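# Swing the middle wall cabinet's right door open square

## Task

Pull the middle wall cabinet's right-hand door (right as seen when facing the cabinet) open until it sits roughly at a right angle to the wall. The cabinet's left door must stay closed, no part of the robot may be touching the right door at the end, and every object on the worktop and the shelves must still be upright.

## Robot and tools

Robot: two arms, left_arm with a left hand and right_arm with a right hand. Calibrated bases: left_arm at (-0.002, +0.358, +0.028) m, right_arm at (+0.040, -0.348, +0.011) m, both nearly unrotated. A camera stand sits behind them.

Scene frame: origin at table-top height halfway between the nominal bases, +x forward over the table, +y toward left_arm, +z up. Arm names do not match image left and right. Reported hand positions (m) and quat_wxyz are in this frame and may be off by a few cm.

Hand point: a spot fixed to the palm, 0.15 m out from the wrist flange and 0.05 m in front of the palm. Its +z runs along the straightened fingers, +y points out of the palm, +x crosses the palm; on the right hand +x points away from the thumb, on the left hand toward it. Straight fingertips extend 0.06-0.07 m past the point along +z and lie 0.06 m toward -y. A wrist bracket on the little-finger side can strike things.

One row = 28 numbers, all in [-1, 1], always covering both arms: left_arm dx, dy, dz, rx, ry, rz; left hand little, ring, middle, index, thumb_bend, thumb_turn, force_limit, speed; then the same 14 for right_arm and its hand.

Pose part (first six per arm): an offset, not a pose. It counts from that arm's Hand target as it stood when the action or move began, along that Hand target's own axes. Scale: 1.0 = 0.6 m for dx, dy, dz and 180 degrees for rx, ry, rz (a single rotation vector). Every row of one action counts from the same start, and a new call starts from the new Hand target, so sending the same offset twice moves twice. Six zeros re-request the current Hand target.

Hand part: absolute motor targets. For the fingers and thumb_bend, +1 is straight and -1 is curled. For thumb_turn, +1 is beside the palm and -1 is across it, facing the fingers. force_limit goes linearly from about 0 N at -1 to 10 N at +1 (15 N for the two thumb motors). speed rises from near zero at -1 to full at +0.48 and above. For a gentle closing, use speed -0.94 or lower. To leave a hand unchanged, resend its last eight numbers that actually ran. If none have run yet, send its hand_measured six values plus hand_force_limit and hand_speed.

execute_actions(actions, cameras): actions is a list of up to 15 actions. Each action is a list of up to 15 rows, one per 1/30 s step, and its last row is held if the action is short. cameras lists names; ["all"] gives every camera. By default you get no images, except that an empty actions list returns every camera.

move(target, speed, blend, blocking, cameras): target is one 28-number row or a list of up to 15 rows. All offsets count from the same starting Hand targets. speed is path top speed in m/s, 0.002 to 4.3, default 0.25, and rotation is capped at twice that in rad/s; give one value or one per target. blend in m rounds corners between listed targets; 0 stops at each one. The whole move is capped at 10 s. blocking=false returns after about 0.5 s while the motion continues. Paths ignore obstacles and the other arm, and the hands lag and can overshoot. The result adds a move: line with an ending such as done, off_target, moving, held or fault, plus limits (paced = pose clipped, held = steps withheld). done means within 10 mm and 2 degrees; it does not tell you whether there is contact.

wait(seconds 0-10): the arms keep their last command, and a running move continues. stop: brakes a running move, which takes some room. zoom_image(camera, region [x0,y0,x1,y1] px, at most 504x504): an enlarged crop of that camera's newest image. show_instructions: shows the reference pages. finished_scene(scene): give the current scene number; this ends the scene permanently.

Cameras: cam_head_left, cam_head_right, cam_high, cam_low (672x504), cam_left_wrist, cam_right_wrist (616x616 fisheye).

Results: end_effector_position, end_effector_quat_wxyz, Hand target (the last commanded pose after clipping), joint positions, velocities and torques, motor temperatures, and hand_measured, hand_stopped_by (moving, target, force, stalled, fault) and hand_load_n (N at the fingertip, positive when pushed open). Torques include the arm's own weight, so a nonzero reading is not proof of a load.

Behaviour: each step, orientation is clipped to within 40 degrees of the measured orientation. Friction and gravity often leave the hand 1-3 cm (up to 5 cm) short, usually low; the next command re-requests the pose, and you can add the missing distance as an offset. An arm that is blocked keeps pressing. To release it, command a target back beyond where the hand actually is.

Cautions: approach the door handle slowly, because faster contact means a harder impact. Keep the hands away from each other. Do not let a hand path pass near its own base; route around it. Avoid heavy pulls or twists on fingers. Do not knock over items on the worktop or shelves, and do not let anything fall off the table. Do not push the left door open. Long stretched holds or pushing at unreachable poses heat motors: a MOTOR HOT line appears at 85 °C, and at 100 °C the arm goes limp and faults. When finished, move the hand fully clear of the open door.

Each tool is called after "Emit:" as name(argument=value, ...) on one line, values as JSON.

Reference images:

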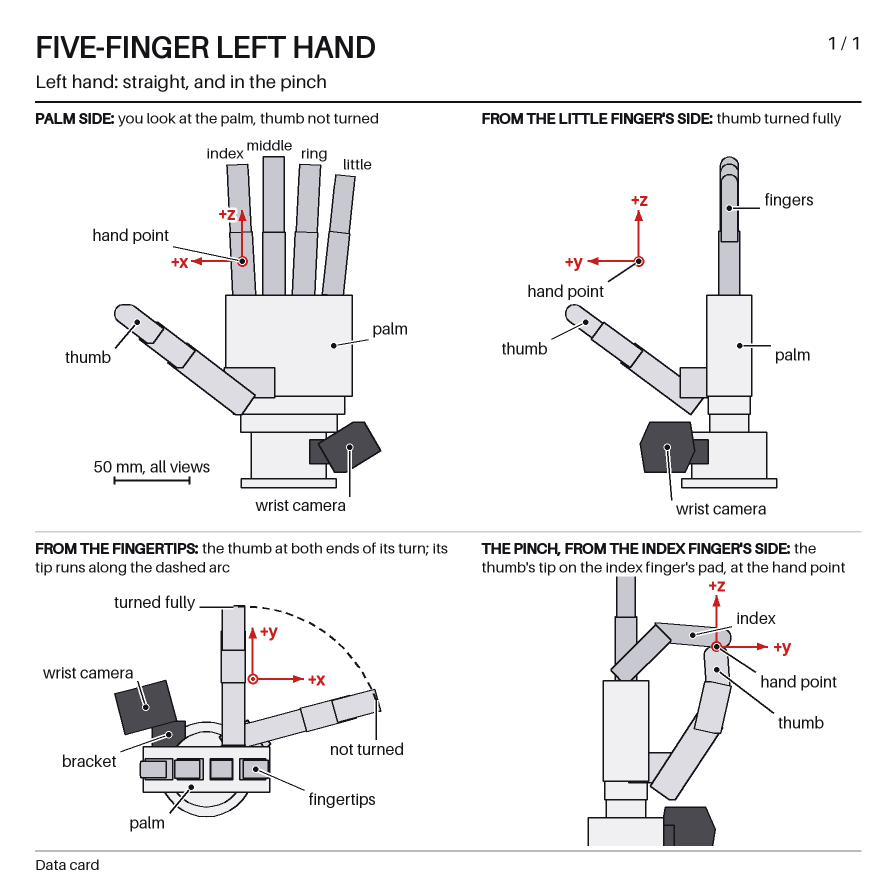

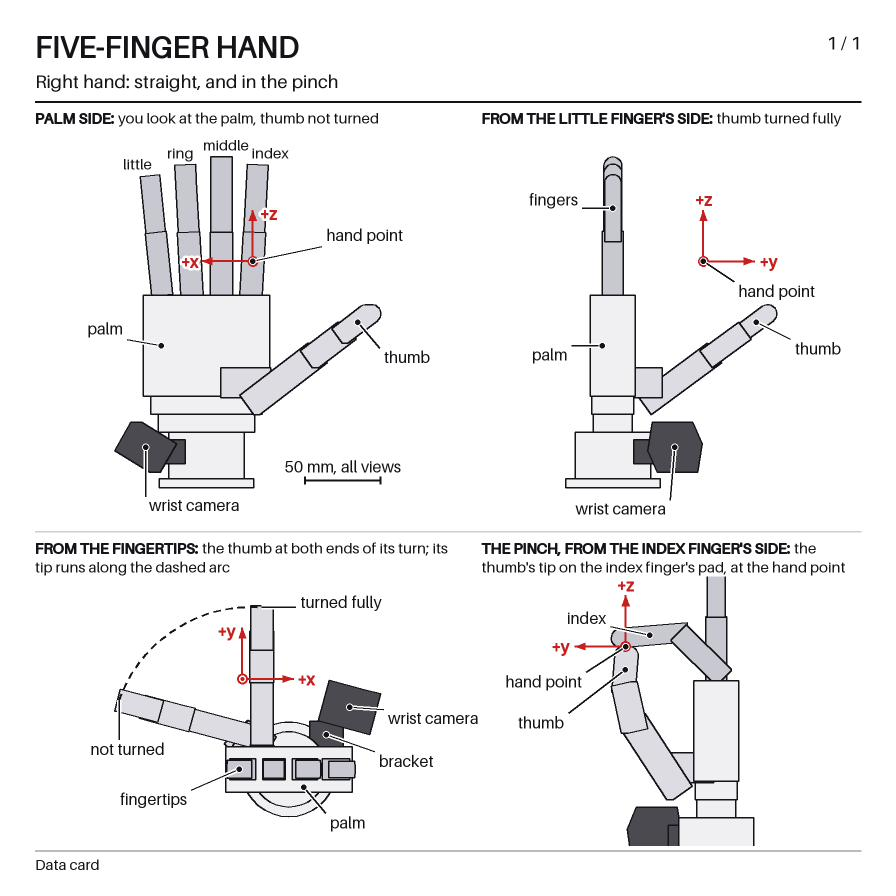

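## Session

Emit:
execute_actions(actions=[])

Scene clock: 0.00 s.
left_arm: end_effector_position=(+0.2987, +0.4747, +0.1175) hand_measured=(+1.000, +1.000, +1.000, +1.000, +1.000, +1.000) hand_load_n=(+0.0, +0.0, +0.0, +0.0, +0.0, +0.0) hand_stopped_by=(target, target, target, target, target, target) hand_force_limit=0.00 hand_speed=-0.80 end_effector_quat_wxyz=(+0.426, -0.424, +0.714, +0.359) | right_arm: end_effector_position=(+0.2305, +0.0731, +0.1511) hand_measured=(+1.000, +1.000, +1.000, +1.000, +1.000, +1.000) hand_load_n=(+0.0, +0.0, +0.0, +0.0, +0.0, +0.0) hand_stopped_by=(target, target, target, target, target, target) hand_force_limit=0.00 hand_speed=-0.80 end_effector_quat_wxyz=(+0.029, -0.576, +0.697, +0.425)
Joint positions: left_arm=[-0.23 1.373 0.616 -0.526 -1.164 0.476] | right_arm=[0.749 1.599 0.986 -0.842 -0.875 0.961]
Joint velocities: within noise
Joint torques (N m): no reading
Motor temperatures (°C): left_arm=[30 34 24 34 32 26] | right_arm=[27 36 31 25 32 28]
Heat: left arm: hottest shoulder 34 °C; right arm: hottest shoulder 36 °C.
Hand target: left_arm +0.3049, +0.4733, +0.1208; +0.430, -0.428, +0.711, +0.355 | right_arm +0.2363, +0.0781, +0.1575; +0.039, -0.579, +0.694, +0.425

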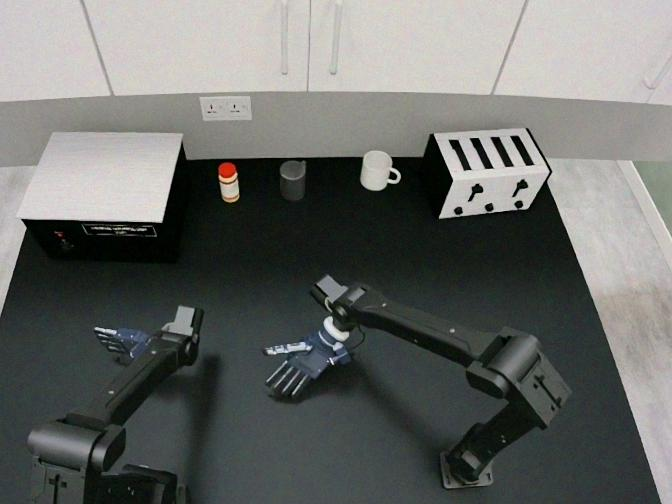

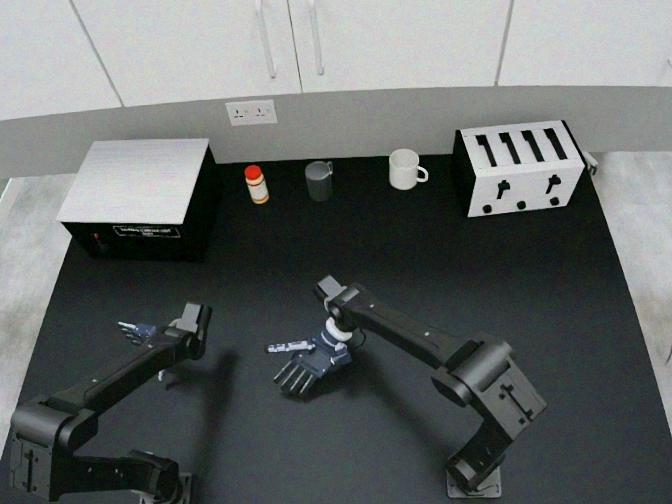

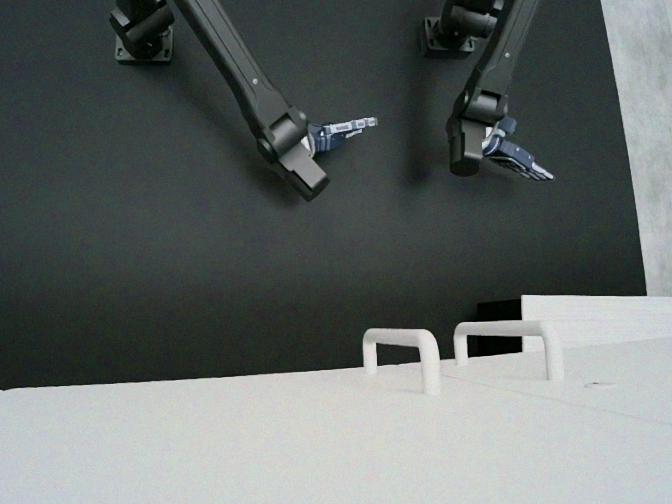

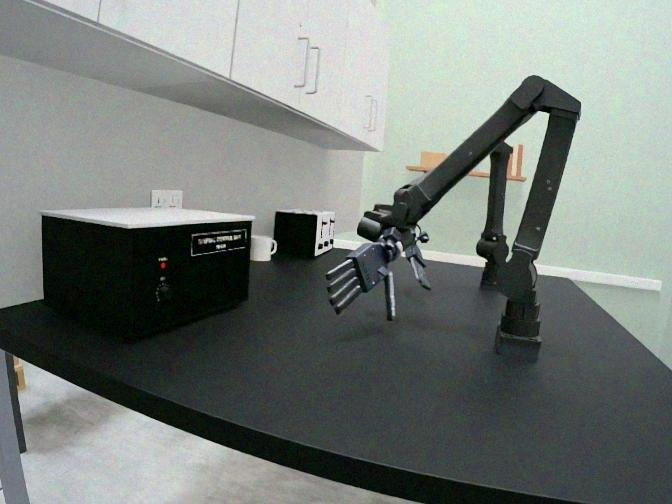

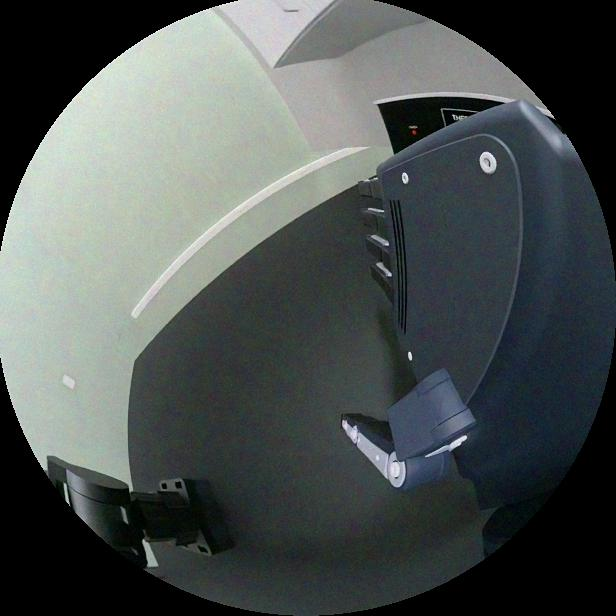

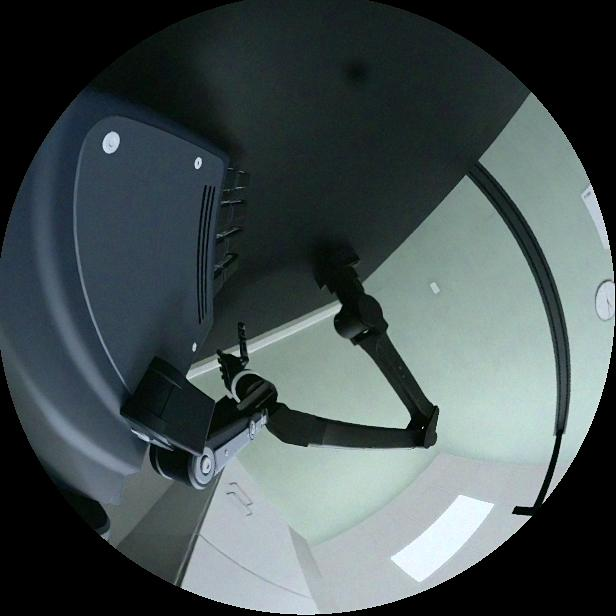

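Emit:
zoom_image(camera="cam_high", region=[330, 280, 630, 504])

Emit:
zoom_image(camera="cam_head_left", region=[80, 0, 560, 220])

Emit:
zoom_image(camera="cam_low", region=[200, 0, 420, 160])

Scaled by 1.680 from the camera's 672x504 image, which has a finer 960x720 frame.

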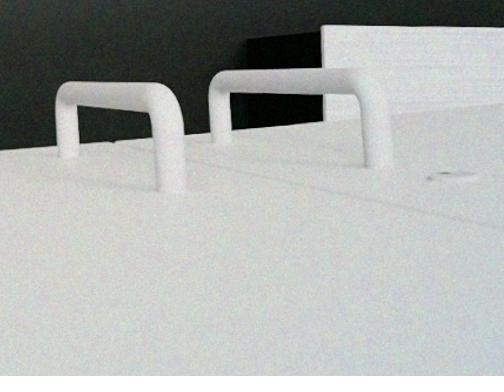

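Scaled by 1.050 from the camera's 672x504 image, which has a finer 960x720 frame.

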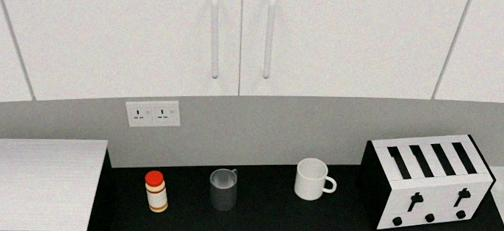

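Scaled by 2.291 from the camera's 672x504 image, which has a finer 960x720 frame.

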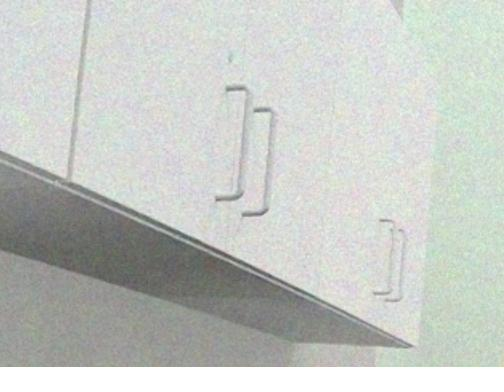

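Emit:
move(target=[0,0,0,0,0,0,1,1,1,1,1,1,0,-0.8,-0.0432,0.0973,-0.7757,0.5416,-0.3525,0.0830,0,0,0,0,1,1,0.5,0], cameras=["all"])

Scene clock: 25.20 s.
left_arm: end_effector_position=(+0.2987, +0.4747, +0.1175) hand_measured=(+1.000, +1.000, +1.000, +1.000, +1.000, +1.000) hand_load_n=(+0.0, +0.0, +0.0, +0.0, +0.0, +0.0) hand_stopped_by=(target, target, target, target, target, target) hand_force_limit=0.00 hand_speed=-0.80 end_effector_quat_wxyz=(+0.426, -0.424, +0.714, +0.359) | right_arm: end_effector_position=(+0.4010, -0.2046, +0.4828) hand_measured=(+0.000, +0.000, +0.000, +0.000, +1.000, +1.000) hand_load_n=(+0.0, +0.0, +0.0, +0.0, +0.0, +0.0) hand_stopped_by=(target, target, target, target, target, target) hand_force_limit=0.50 hand_speed=0.00 end_effector_quat_wxyz=(+0.694, -0.002, +0.720, -0.006)
Joint positions: left_arm=[-0.23 1.373 0.616 -0.526 -1.164 0.476] | right_arm=[0.502 0.554 0.723 -0.209 0.477 1.577]
Joint torques (N m): left_arm=[-1.2 -6.59 6.71 0.54 -0.89 0.02] | right_arm=[0.38 -0.09 9.95 2.89 0.03 -0.14]
Motor temperatures (°C): left_arm=[30 34 26 34 32 26] | right_arm=[27 36 36 25 31 28]
Heat: left arm: hottest shoulder 34 °C; right arm: hottest shoulder 36 °C.
Hand target: left_arm +0.3049, +0.4733, +0.1208; +0.430, -0.428, +0.711, +0.355 | right_arm +0.4002, -0.1997, +0.4989; +0.706, -0.002, +0.708, +0.001
Off the commanded pose: left_arm 0.007 m, 1 deg | right_arm 0.017 m, 2 deg.
move: off_target (right_arm)
camera_calibration:
cam_right_wrist: T_world_to_cam=[[-0.0675765, 0.965362, -0.25201, 0.343062], [-0.464266, 0.193149, 0.864379, -0.190423], [0.883114, 0.175412, 0.435133, -0.410626], [0, 0, 0, 1]] pos_world=[0.297406, -0.222371, 0.42973]

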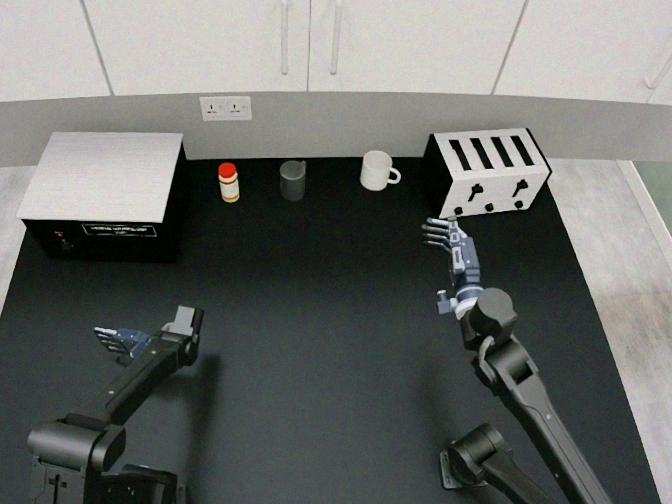

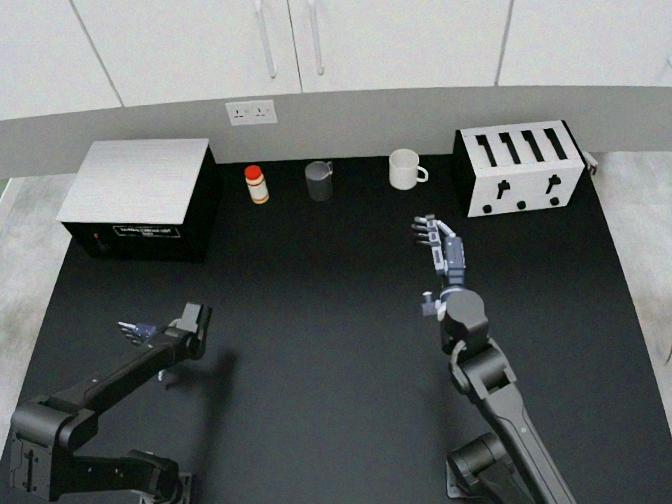

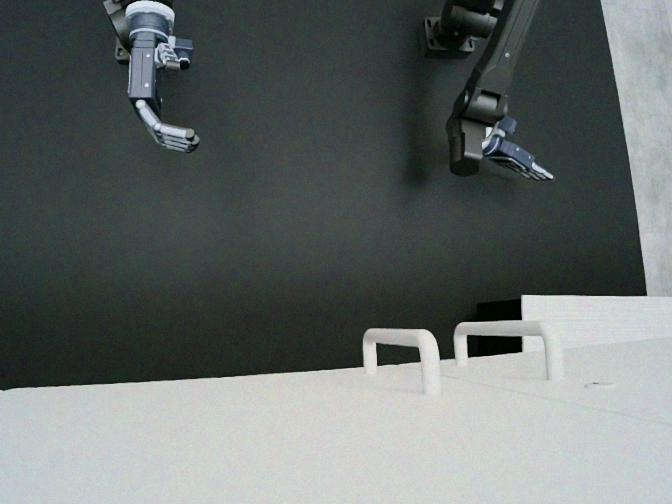

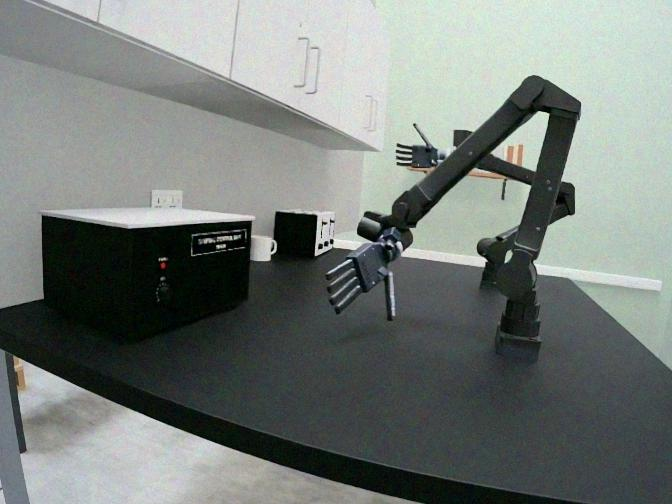

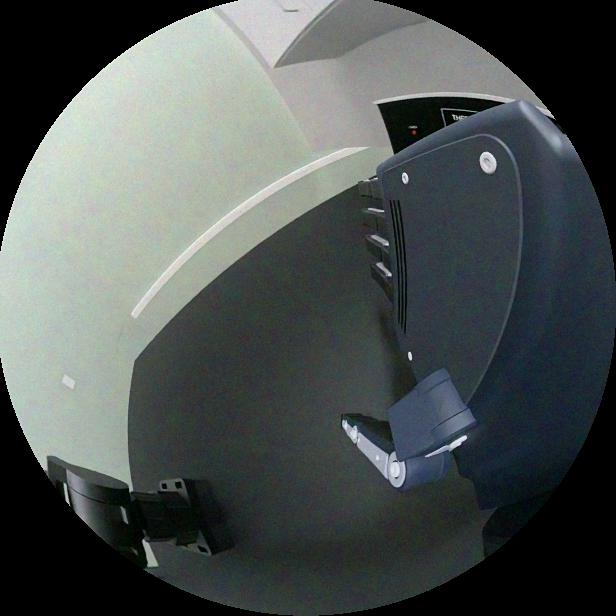

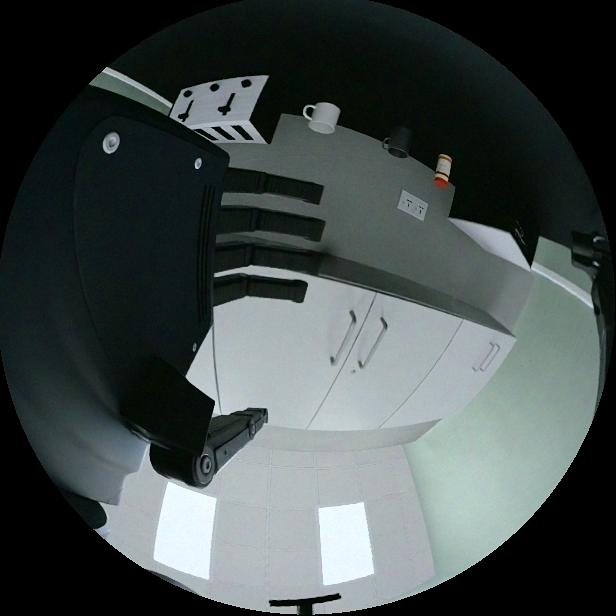

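Emit:
move(target=[0,0,0,0,0,0,1,1,1,1,1,1,0,-0.8,-0.3333,0.1333,0.25,0,0,0,0,0,0,0,1,1,0.5,0], cameras=["cam_high","cam_right_wrist","cam_head_left", "cam_low"])

Scene clock: 29.20 s.
left_arm: end_effector_position=(+0.2987, +0.4747, +0.1175) hand_measured=(+1.000, +1.000, +1.000, +1.000, +1.000, +1.000) hand_load_n=(+0.0, +0.0, +0.0, +0.0, +0.0, +0.0) hand_stopped_by=(target, target, target, target, target, target) hand_force_limit=0.00 hand_speed=-0.80 end_effector_quat_wxyz=(+0.426, -0.424, +0.714, +0.359) | right_arm: end_effector_position=(+0.5537, -0.1241, +0.6692) hand_measured=(+0.000, +0.000, +0.000, +0.000, +1.000, +1.000) hand_load_n=(+0.0, +0.0, +0.0, +0.0, +0.0, +0.0) hand_stopped_by=(target, target, target, target, target, target) hand_force_limit=0.50 hand_speed=0.00 end_effector_quat_wxyz=(+0.695, -0.002, +0.719, -0.006)
Joint positions: left_arm=[-0.23 1.373 0.616 -0.526 -1.164 0.476] | right_arm=[0.508 1.144 1.503 -0.396 0.482 1.577]
Joint torques (N m): left_arm=[-1.2 -6.53 6.71 0.54 -0.89 0.03] | right_arm=[0.32 -7.71 12.77 1.46 -0.01 -0.16]
Heat: left arm: hottest shoulder 34 °C; right arm: hottest elbow 37 °C.
Hand target: left_arm +0.3049, +0.4733, +0.1208; +0.430, -0.428, +0.711, +0.355 | right_arm +0.5505, -0.1188, +0.6984; +0.706, -0.002, +0.708, +0.001
Off the commanded pose: left_arm 0.007 m, 1 deg | right_arm 0.030 m, 2 deg.
move: off_target (right_arm)
camera_calibration:
cam_right_wrist: T_world_to_cam=[[-0.0680675, 0.965532, -0.251228, 0.322459], [-0.466675, 0.191752, 0.863392, -0.294453], [0.881806, 0.176011, 0.437537, -0.641502], [0, 0, 0, 1]] pos_world=[0.450215, -0.141971, 0.61592]
Images, in order (width x height): cam_head_left 672x504, cam_high 672x504, cam_low 672x504, cam_right_wrist 616x616.

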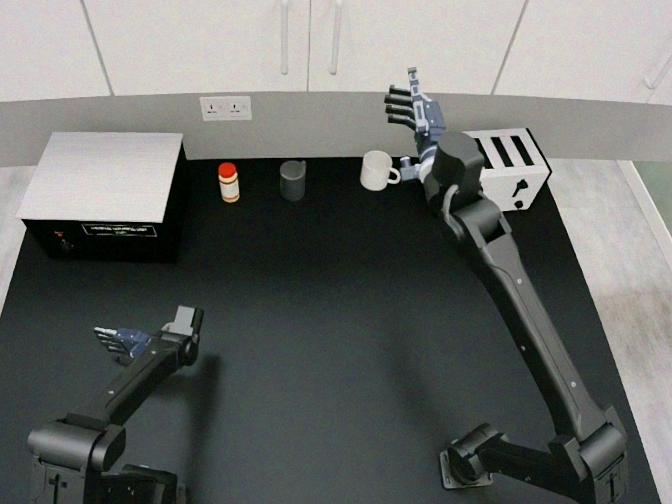

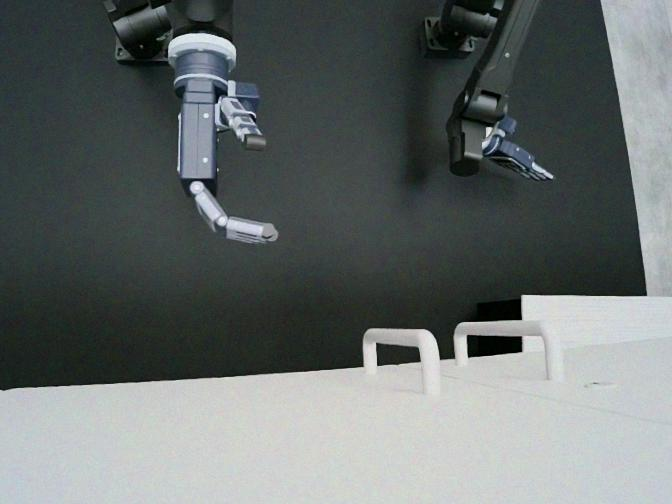

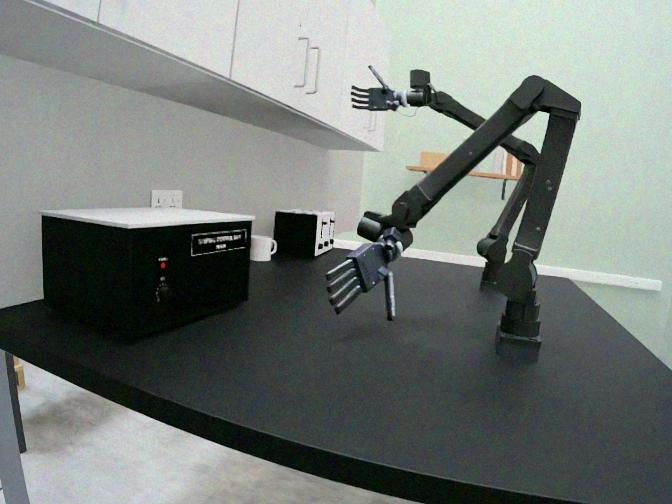

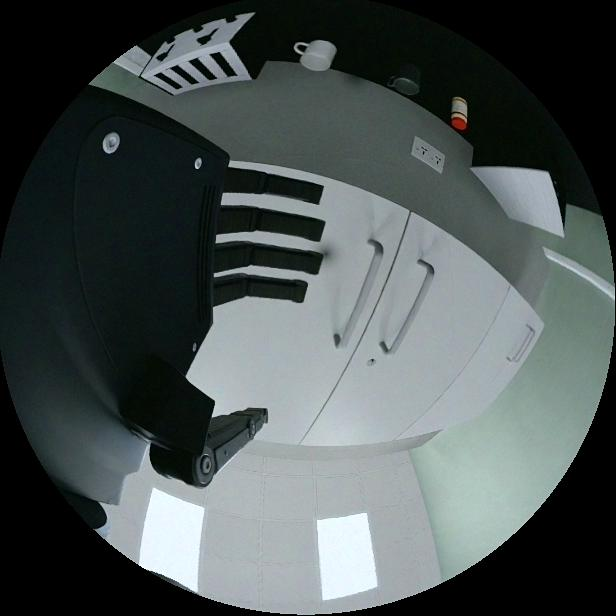

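Emit:
move(target=[0,0,0,0,0,0,1,1,1,1,1,1,0,-0.8,-0.0983,0.0817,0.1108,0,0,0,0,0,0,0,1,1,0.5,0], cameras=["cam_high","cam_right_wrist","cam_head_left", "cam_low"], speed=0.15)

Scene clock: 33.87 s.
left_arm: end_effector_position=(+0.2987, +0.4747, +0.1175) hand_measured=(+1.000, +1.000, +1.000, +1.000, +1.000, +1.000) hand_load_n=(+0.0, +0.0, +0.0, +0.0, +0.0, +0.0) hand_stopped_by=(target, target, target, target, target, target) hand_force_limit=0.00 hand_speed=-0.80 end_effector_quat_wxyz=(+0.426, -0.424, +0.714, +0.359) | right_arm: end_effector_position=(+0.6218, -0.0757, +0.7337) hand_measured=(+0.000, +0.000, +0.000, +0.000, +1.000, +1.000) hand_load_n=(+0.0, +0.0, +0.0, +0.0, +0.0, +0.0) hand_stopped_by=(target, target, target, target, target, target) hand_force_limit=0.50 hand_speed=0.00 end_effector_quat_wxyz=(+0.697, -0.001, +0.717, -0.005)
Joint positions: left_arm=[-0.23 1.373 0.616 -0.526 -1.164 0.476] | right_arm=[0.535 1.424 1.931 -0.54 0.509 1.577]
Joint torques (N m): left_arm=[-1.2 -6.53 6.69 0.54 -0.89 0.02] | right_arm=[0.38 -11.99 12.15 1.36 0.03 -0.17]
Heat: left arm: hottest shoulder 34 °C; right arm: hottest elbow 39 °C.
Hand target: left_arm +0.3049, +0.4733, +0.1208; +0.430, -0.428, +0.711, +0.355 | right_arm +0.6169, -0.0696, +0.7572; +0.706, -0.002, +0.708, +0.001
Off the commanded pose: left_arm 0.007 m, 1 deg | right_arm 0.025 m, 2 deg.
move: off_target (right_arm)
camera_calibration:
cam_right_wrist: T_world_to_cam=[[-0.0666064, 0.965896, -0.250219, 0.294916], [-0.470483, 0.190743, 0.861547, -0.323896], [0.879892, 0.175108, 0.441732, -0.740172], [0, 0, 0, 1]] pos_world=[0.518527, -0.0934666, 0.679803]
Images, in order (width x height): cam_head_left 672x504, cam_high 672x504, cam_low 672x504, cam_right_wrist 616x616.

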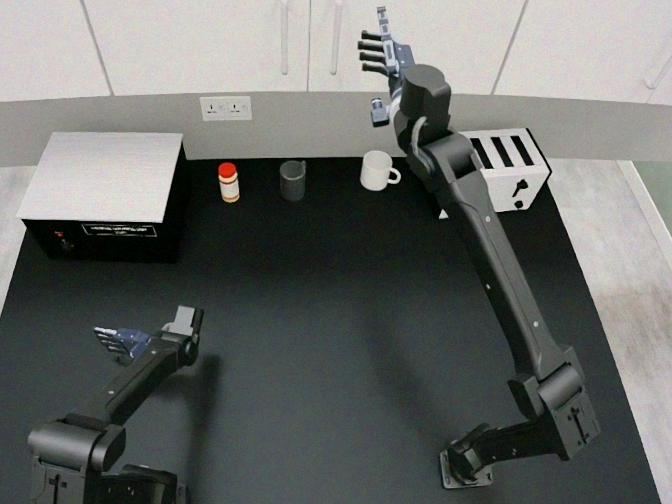

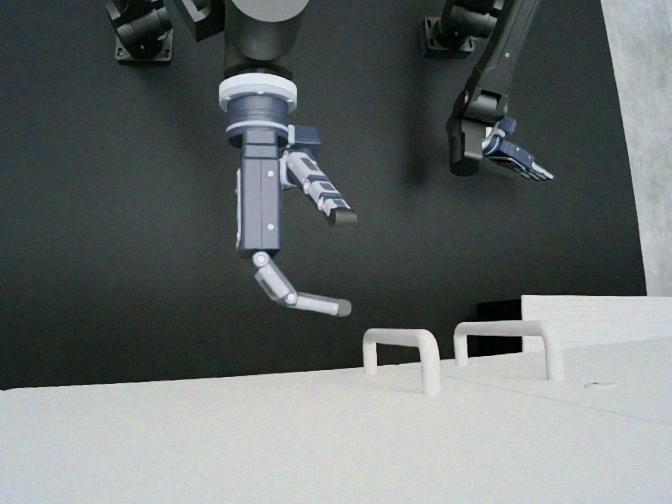

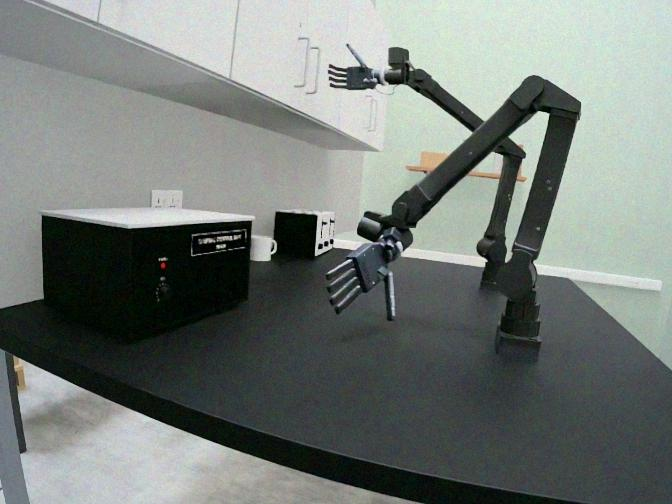

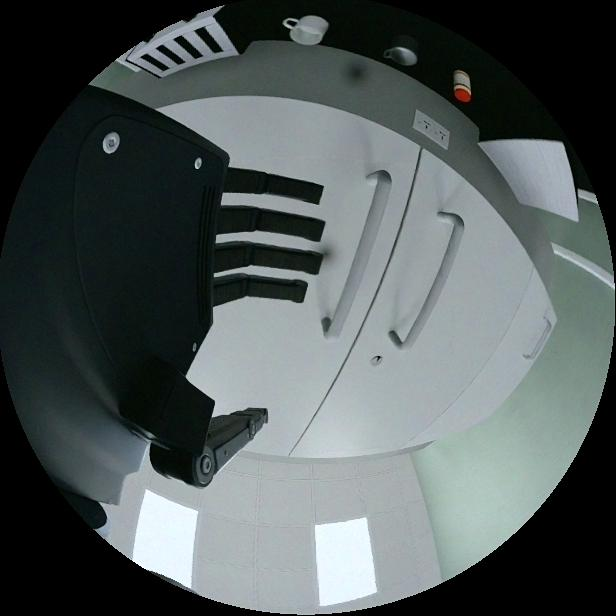

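Emit:
zoom_image(camera="cam_high", region=[230, 240, 450, 400])

Emit:
zoom_image(camera="cam_right_wrist", region=[200, 140, 500, 400])

Scaled by 2.291 from the camera's 672x504 image, which has a finer 960x720 frame.

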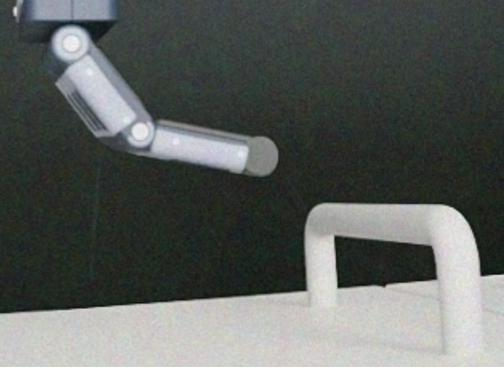

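Scaled by 1.680 from the camera's 616x616 image, which has a finer 880x880 frame.

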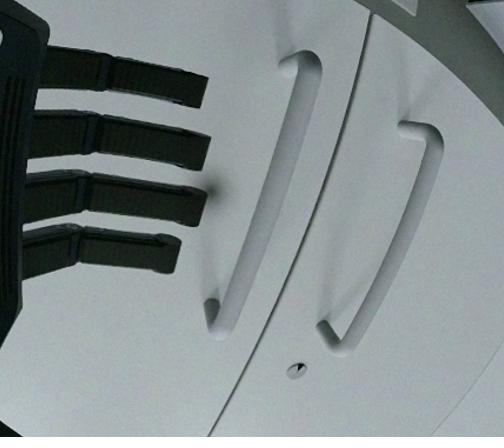

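Emit:
move(target=[0,0,0,0,0,0,1,1,1,1,1,1,0,-0.8,0,0.033,0.05,0,0,0,0,0,0,0,1,1,0.5,0], cameras=["cam_high","cam_right_wrist"], speed=0.1)

Emit:
zoom_image(camera="cam_high", region=[230, 240, 450, 400])

Scene clock: 41.60 s.
left_arm: end_effector_position=(+0.2987, +0.4747, +0.1175) hand_measured=(+1.000, +1.000, +1.000, +1.000, +1.000, +1.000) hand_load_n=(+0.0, +0.0, +0.0, +0.0, +0.0, +0.0) hand_stopped_by=(target, target, target, target, target, target) hand_force_limit=0.00 hand_speed=-0.80 end_effector_quat_wxyz=(+0.426, -0.424, +0.714, +0.359) | right_arm: end_effector_position=(+0.6555, -0.0540, +0.7299) hand_measured=(+0.000, +0.000, +0.000, +0.000, +1.000, +1.000) hand_load_n=(+0.0, +0.0, +0.0, +0.0, +0.0, +0.0) hand_stopped_by=(target, target, target, target, target, target) hand_force_limit=0.50 hand_speed=0.00 end_effector_quat_wxyz=(+0.695, -0.003, +0.719, -0.006)
Joint positions: left_arm=[-0.23 1.373 0.616 -0.526 -1.164 0.476] | right_arm=[0.541 1.53 2.04 -0.549 0.514 1.577]
Joint torques (N m): left_arm=[-1.2 -6.59 6.71 0.54 -0.89 0.02] | right_arm=[0.44 -14.68 12.12 1.37 0.02 -0.14]
Heat: left arm: hottest shoulder 34 °C; right arm: hottest elbow 40 °C.
Hand target: left_arm +0.3049, +0.4733, +0.1208; +0.430, -0.428, +0.711, +0.355 | right_arm +0.6469, -0.0494, +0.7569; +0.706, -0.002, +0.708, +0.001
Off the commanded pose: left_arm 0.007 m, 1 deg | right_arm 0.029 m, 2 deg.
move: off_target (right_arm)
camera_calibration:
cam_right_wrist: T_world_to_cam=[[-0.0681801, 0.965124, -0.252759, 0.278125], [-0.466261, 0.193155, 0.863303, -0.312847], [0.882016, 0.176712, 0.43683, -0.769736], [0, 0, 0, 1]] pos_world=[0.552014, -0.071976, 0.676625]
Images, in order (width x height): cam_high 672x504, cam_right_wrist 616x616.

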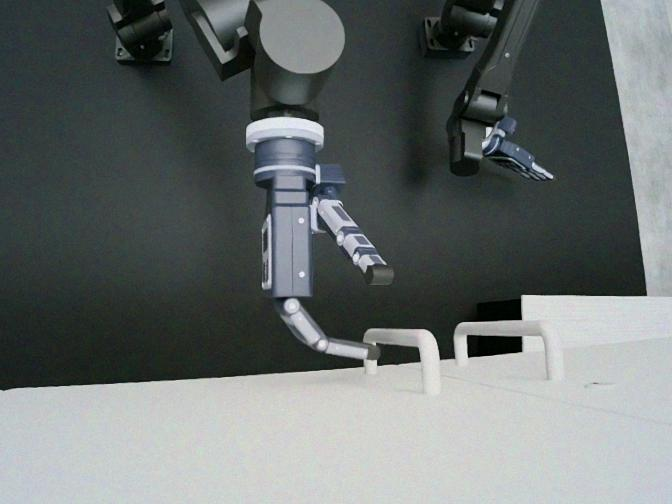

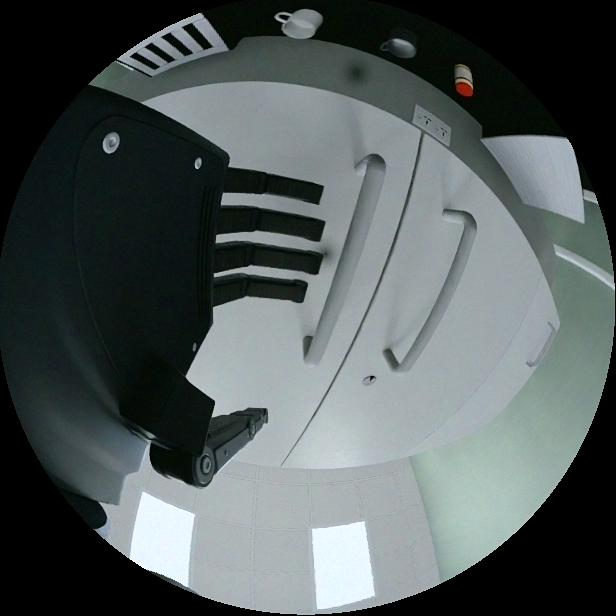

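Scaled by 2.291 from the camera's 672x504 image, which has a finer 960x720 frame.

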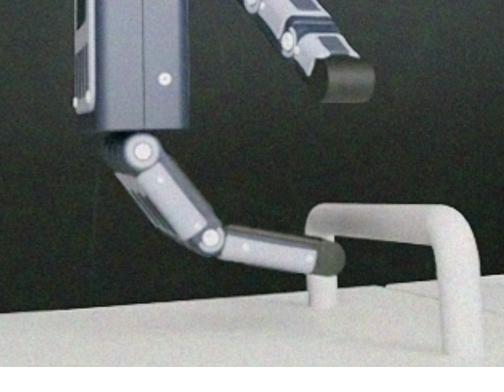

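Emit:
move(target=[0,0,0,0,0,0,1,1,1,1,1,1,0,-0.8,0,0,0.017,0,0,0,0,0,0,0,1,1,0.5,0], cameras=["cam_high"], speed=0.05)

Emit:
zoom_image(camera="cam_high", region=[230, 240, 450, 400])

Scene clock: 45.77 s.
left_arm: end_effector_position=(+0.2987, +0.4747, +0.1175) hand_measured=(+1.000, +1.000, +1.000, +1.000, +1.000, +1.000) hand_load_n=(+0.0, +0.0, +0.0, +0.0, +0.0, +0.0) hand_stopped_by=(target, target, target, target, target, target) hand_force_limit=0.00 hand_speed=-0.80 end_effector_quat_wxyz=(+0.426, -0.424, +0.714, +0.359) | right_arm: end_effector_position=(+0.6603, -0.0509, +0.7339) hand_measured=(+0.000, +0.000, +0.000, +0.000, +1.000, +1.000) hand_load_n=(+0.0, +0.0, +0.0, +0.0, +0.0, +0.0) hand_stopped_by=(target, target, target, target, target, target) hand_force_limit=0.50 hand_speed=0.00 end_effector_quat_wxyz=(+0.697, -0.002, +0.717, -0.004)
Joint positions: left_arm=[-0.23 1.373 0.616 -0.526 -1.164 0.476] | right_arm=[0.541 1.55 2.072 -0.555 0.512 1.577]
Joint torques (N m): left_arm=[-1.26 -6.53 6.71 0.54 -0.89 0.02] | right_arm=[-0.62 -14.39 12.11 1.36 -0.3 -0.15]
Motor temperatures (°C): left_arm=[29 34 27 33 31 25] | right_arm=[27 36 41 25 30 27]
Heat: left arm: hottest shoulder 34 °C; right arm: hottest elbow 41 °C.
Hand target: left_arm +0.3049, +0.4733, +0.1208; +0.430, -0.428, +0.711, +0.355 | right_arm +0.6571, -0.0495, +0.7570; +0.706, -0.002, +0.708, +0.001
Off the commanded pose: left_arm 0.007 m, 1 deg | right_arm 0.023 m, 2 deg.
move: off_target (right_arm)
Images, in order (width x height): cam_high 672x504.

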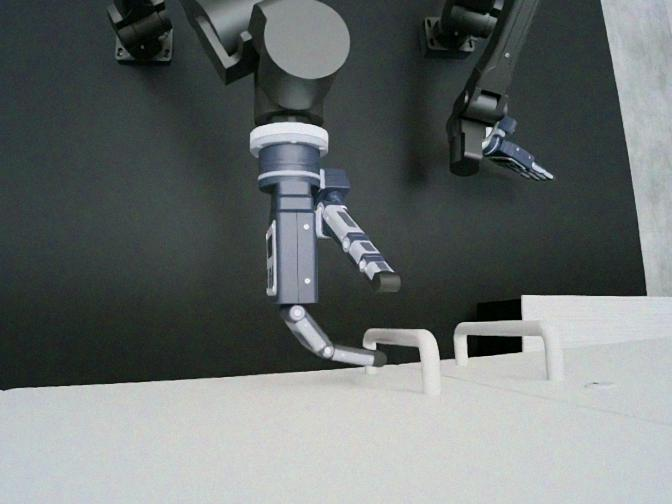

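Scaled by 2.291 from the camera's 672x504 image, which has a finer 960x720 frame.

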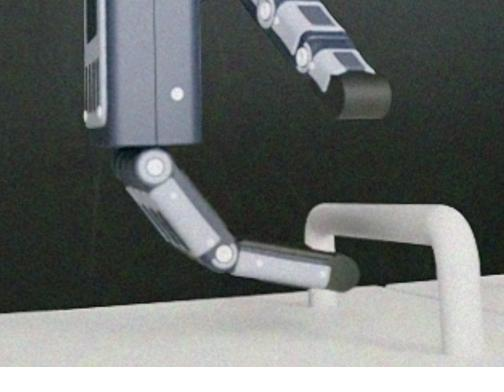

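Emit:
move(target=[0,0,0,0,0,0,1,1,1,1,1,1,0,-0.8,0,0.07,0.007,0,0,0,0,0,0,0,1,1,0.5,0], cameras=["cam_high","cam_right_wrist"], speed=0.05)

Emit:
zoom_image(camera="cam_high", region=[230, 240, 450, 400])

Scene clock: 48.73 s.
left_arm: end_effector_position=(+0.2987, +0.4747, +0.1175) hand_measured=(+1.000, +1.000, +1.000, +1.000, +1.000, +1.000) hand_load_n=(+0.0, +0.0, +0.0, +0.0, +0.0, +0.0) hand_stopped_by=(target, target, target, target, target, target) hand_force_limit=0.00 hand_speed=-0.80 end_effector_quat_wxyz=(+0.426, -0.424, +0.714, +0.359) | right_arm: end_effector_position=(+0.6664, -0.0136, +0.7362) hand_measured=(+0.000, +0.000, +0.000, +0.000, +1.000, +1.000) hand_load_n=(+0.5, +0.0, +0.0, +0.0, +0.0, +0.0) hand_stopped_by=(target, target, target, target, target, target) hand_force_limit=0.50 hand_speed=0.00 end_effector_quat_wxyz=(+0.698, -0.002, +0.716, -0.005)
Joint positions: left_arm=[-0.23 1.373 0.616 -0.526 -1.164 0.476] | right_arm=[0.599 1.626 2.169 -0.574 0.572 1.577]
Joint torques (N m): left_arm=[-1.2 -6.53 6.71 0.54 -0.89 0.02] | right_arm=[0.32 -15.44 11.89 1.4 0 -0.13]
Heat: left arm: hottest shoulder 34 °C; right arm: hottest elbow 42 °C.
Hand target: left_arm +0.3049, +0.4733, +0.1208; +0.430, -0.428, +0.711, +0.355 | right_arm +0.6610, -0.0076, +0.7571; +0.706, -0.002, +0.708, +0.001
Off the commanded pose: left_arm 0.007 m, 1 deg | right_arm 0.022 m, 1 deg.
move: off_target (right_arm)
camera_calibration:
cam_right_wrist: T_world_to_cam=[[-0.067029, 0.965679, -0.250942, 0.239293], [-0.473243, 0.190646, 0.860055, -0.313958], [0.878378, 0.176405, 0.444221, -0.792229], [0, 0, 0, 1]] pos_world=[0.563338, -0.0314718, 0.681995]
Images, in order (width x height): cam_high 672x504, cam_right_wrist 616x616.

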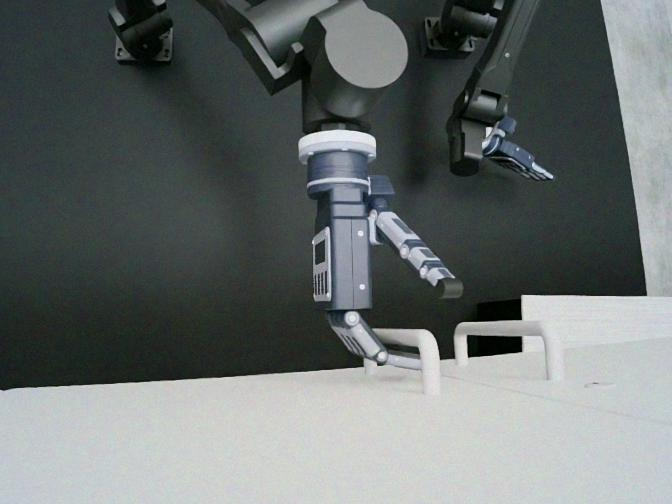

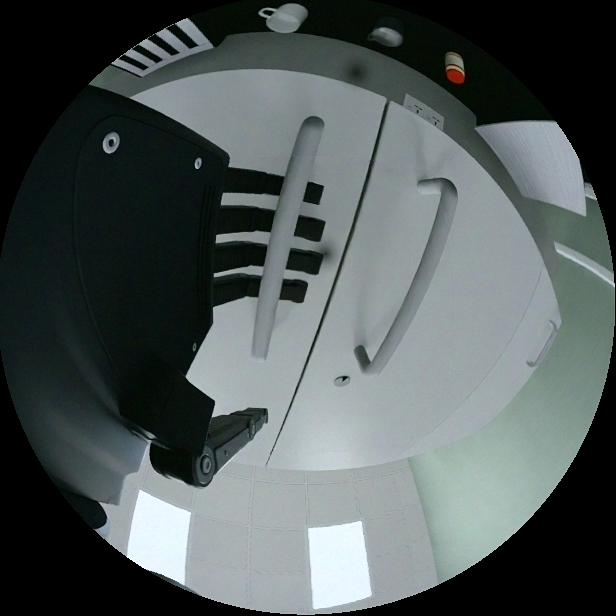

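Scaled by 2.291 from the camera's 672x504 image, which has a finer 960x720 frame.

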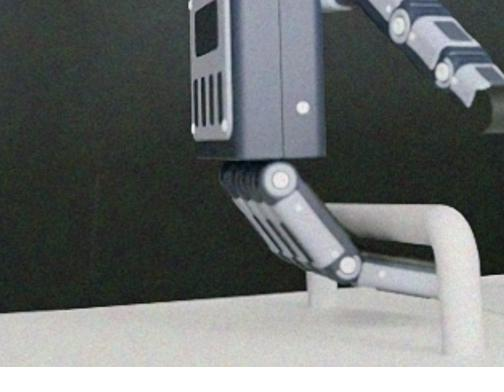

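Emit:
move(target=[0,0,0,0,0,0,1,1,1,1,1,1,0,-0.8,0,0,0,0,0,0,-0.4,-0.4,-0.4,-0.4,1,1,0,-0.5], cameras=["cam_high","cam_right_wrist"])

Emit:
zoom_image(camera="cam_high", region=[230, 240, 450, 400])

Scene clock: 53.17 s.
left_arm: end_effector_position=(+0.2987, +0.4747, +0.1175) hand_measured=(+1.000, +1.000, +1.000, +1.000, +1.000, +1.000) hand_load_n=(+0.0, +0.0, +0.0, +0.0, +0.0, +0.0) hand_stopped_by=(target, target, target, target, target, target) hand_force_limit=0.00 hand_speed=-0.80 end_effector_quat_wxyz=(+0.426, -0.424, +0.714, +0.359) | right_arm: end_effector_position=(+0.6710, -0.0123, +0.7319) hand_measured=(-0.400, -0.400, -0.400, -0.400, +1.000, +1.000) hand_load_n=(+0.0, +0.0, +0.0, +0.0, +0.0, +0.0) hand_stopped_by=(target, target, target, target, target, target) hand_force_limit=0.00 hand_speed=-0.50 end_effector_quat_wxyz=(+0.696, -0.001, +0.718, -0.009)
Joint positions: left_arm=[-0.23 1.373 0.616 -0.526 -1.164 0.476] | right_arm=[0.599 1.636 2.175 -0.575 0.579 1.577]
Joint torques (N m): left_arm=[-1.2 -6.53 6.71 0.53 -0.89 0.02] | right_arm=[0.26 -16.73 11.63 1.36 -0.27 -0.16]
Heat: left arm: hottest shoulder 34 °C; right arm: hottest elbow 43 °C.
Hand target: left_arm +0.3049, +0.4733, +0.1208; +0.430, -0.428, +0.711, +0.355 | right_arm +0.6610, -0.0076, +0.7571; +0.706, -0.002, +0.708, +0.001
Off the commanded pose: left_arm 0.007 m, 1 deg | right_arm 0.028 m, 2 deg.
move: off_target (right_arm)
camera_calibration:
cam_right_wrist: T_world_to_cam=[[-0.0613244, 0.965212, -0.254177, 0.235843], [-0.467276, 0.197263, 0.861824, -0.313559], [0.881982, 0.171621, 0.438923, -0.793171], [0, 0, 0, 1]] pos_world=[0.567508, -0.0296597, 0.678319]
Images, in order (width x height): cam_high 672x504, cam_right_wrist 616x616.

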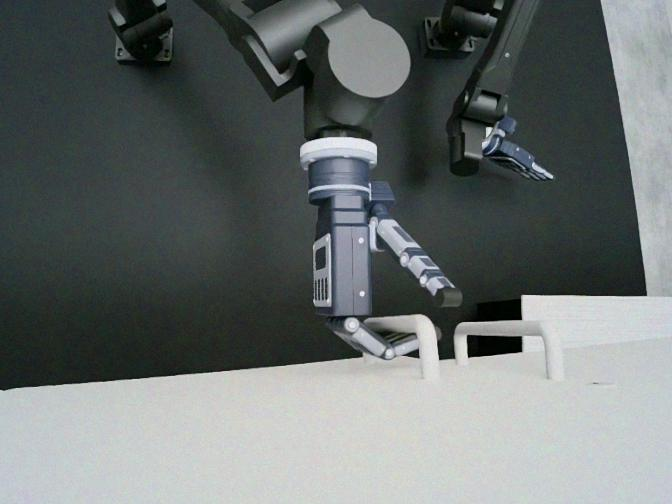

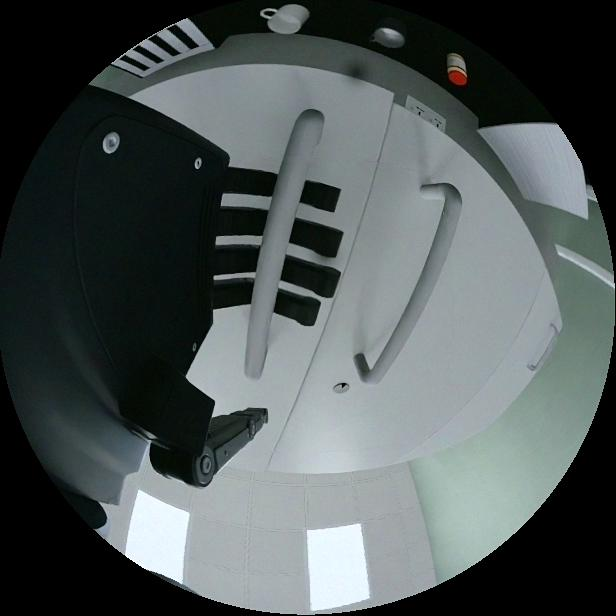

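Scaled by 2.291 from the camera's 672x504 image, which has a finer 960x720 frame.

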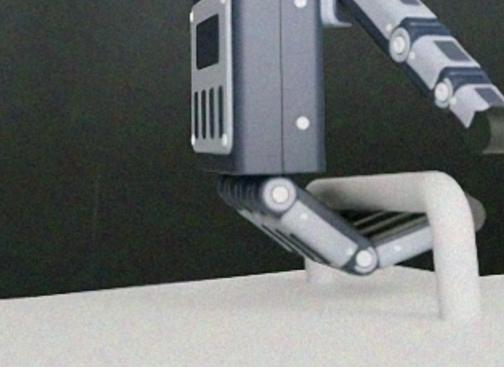

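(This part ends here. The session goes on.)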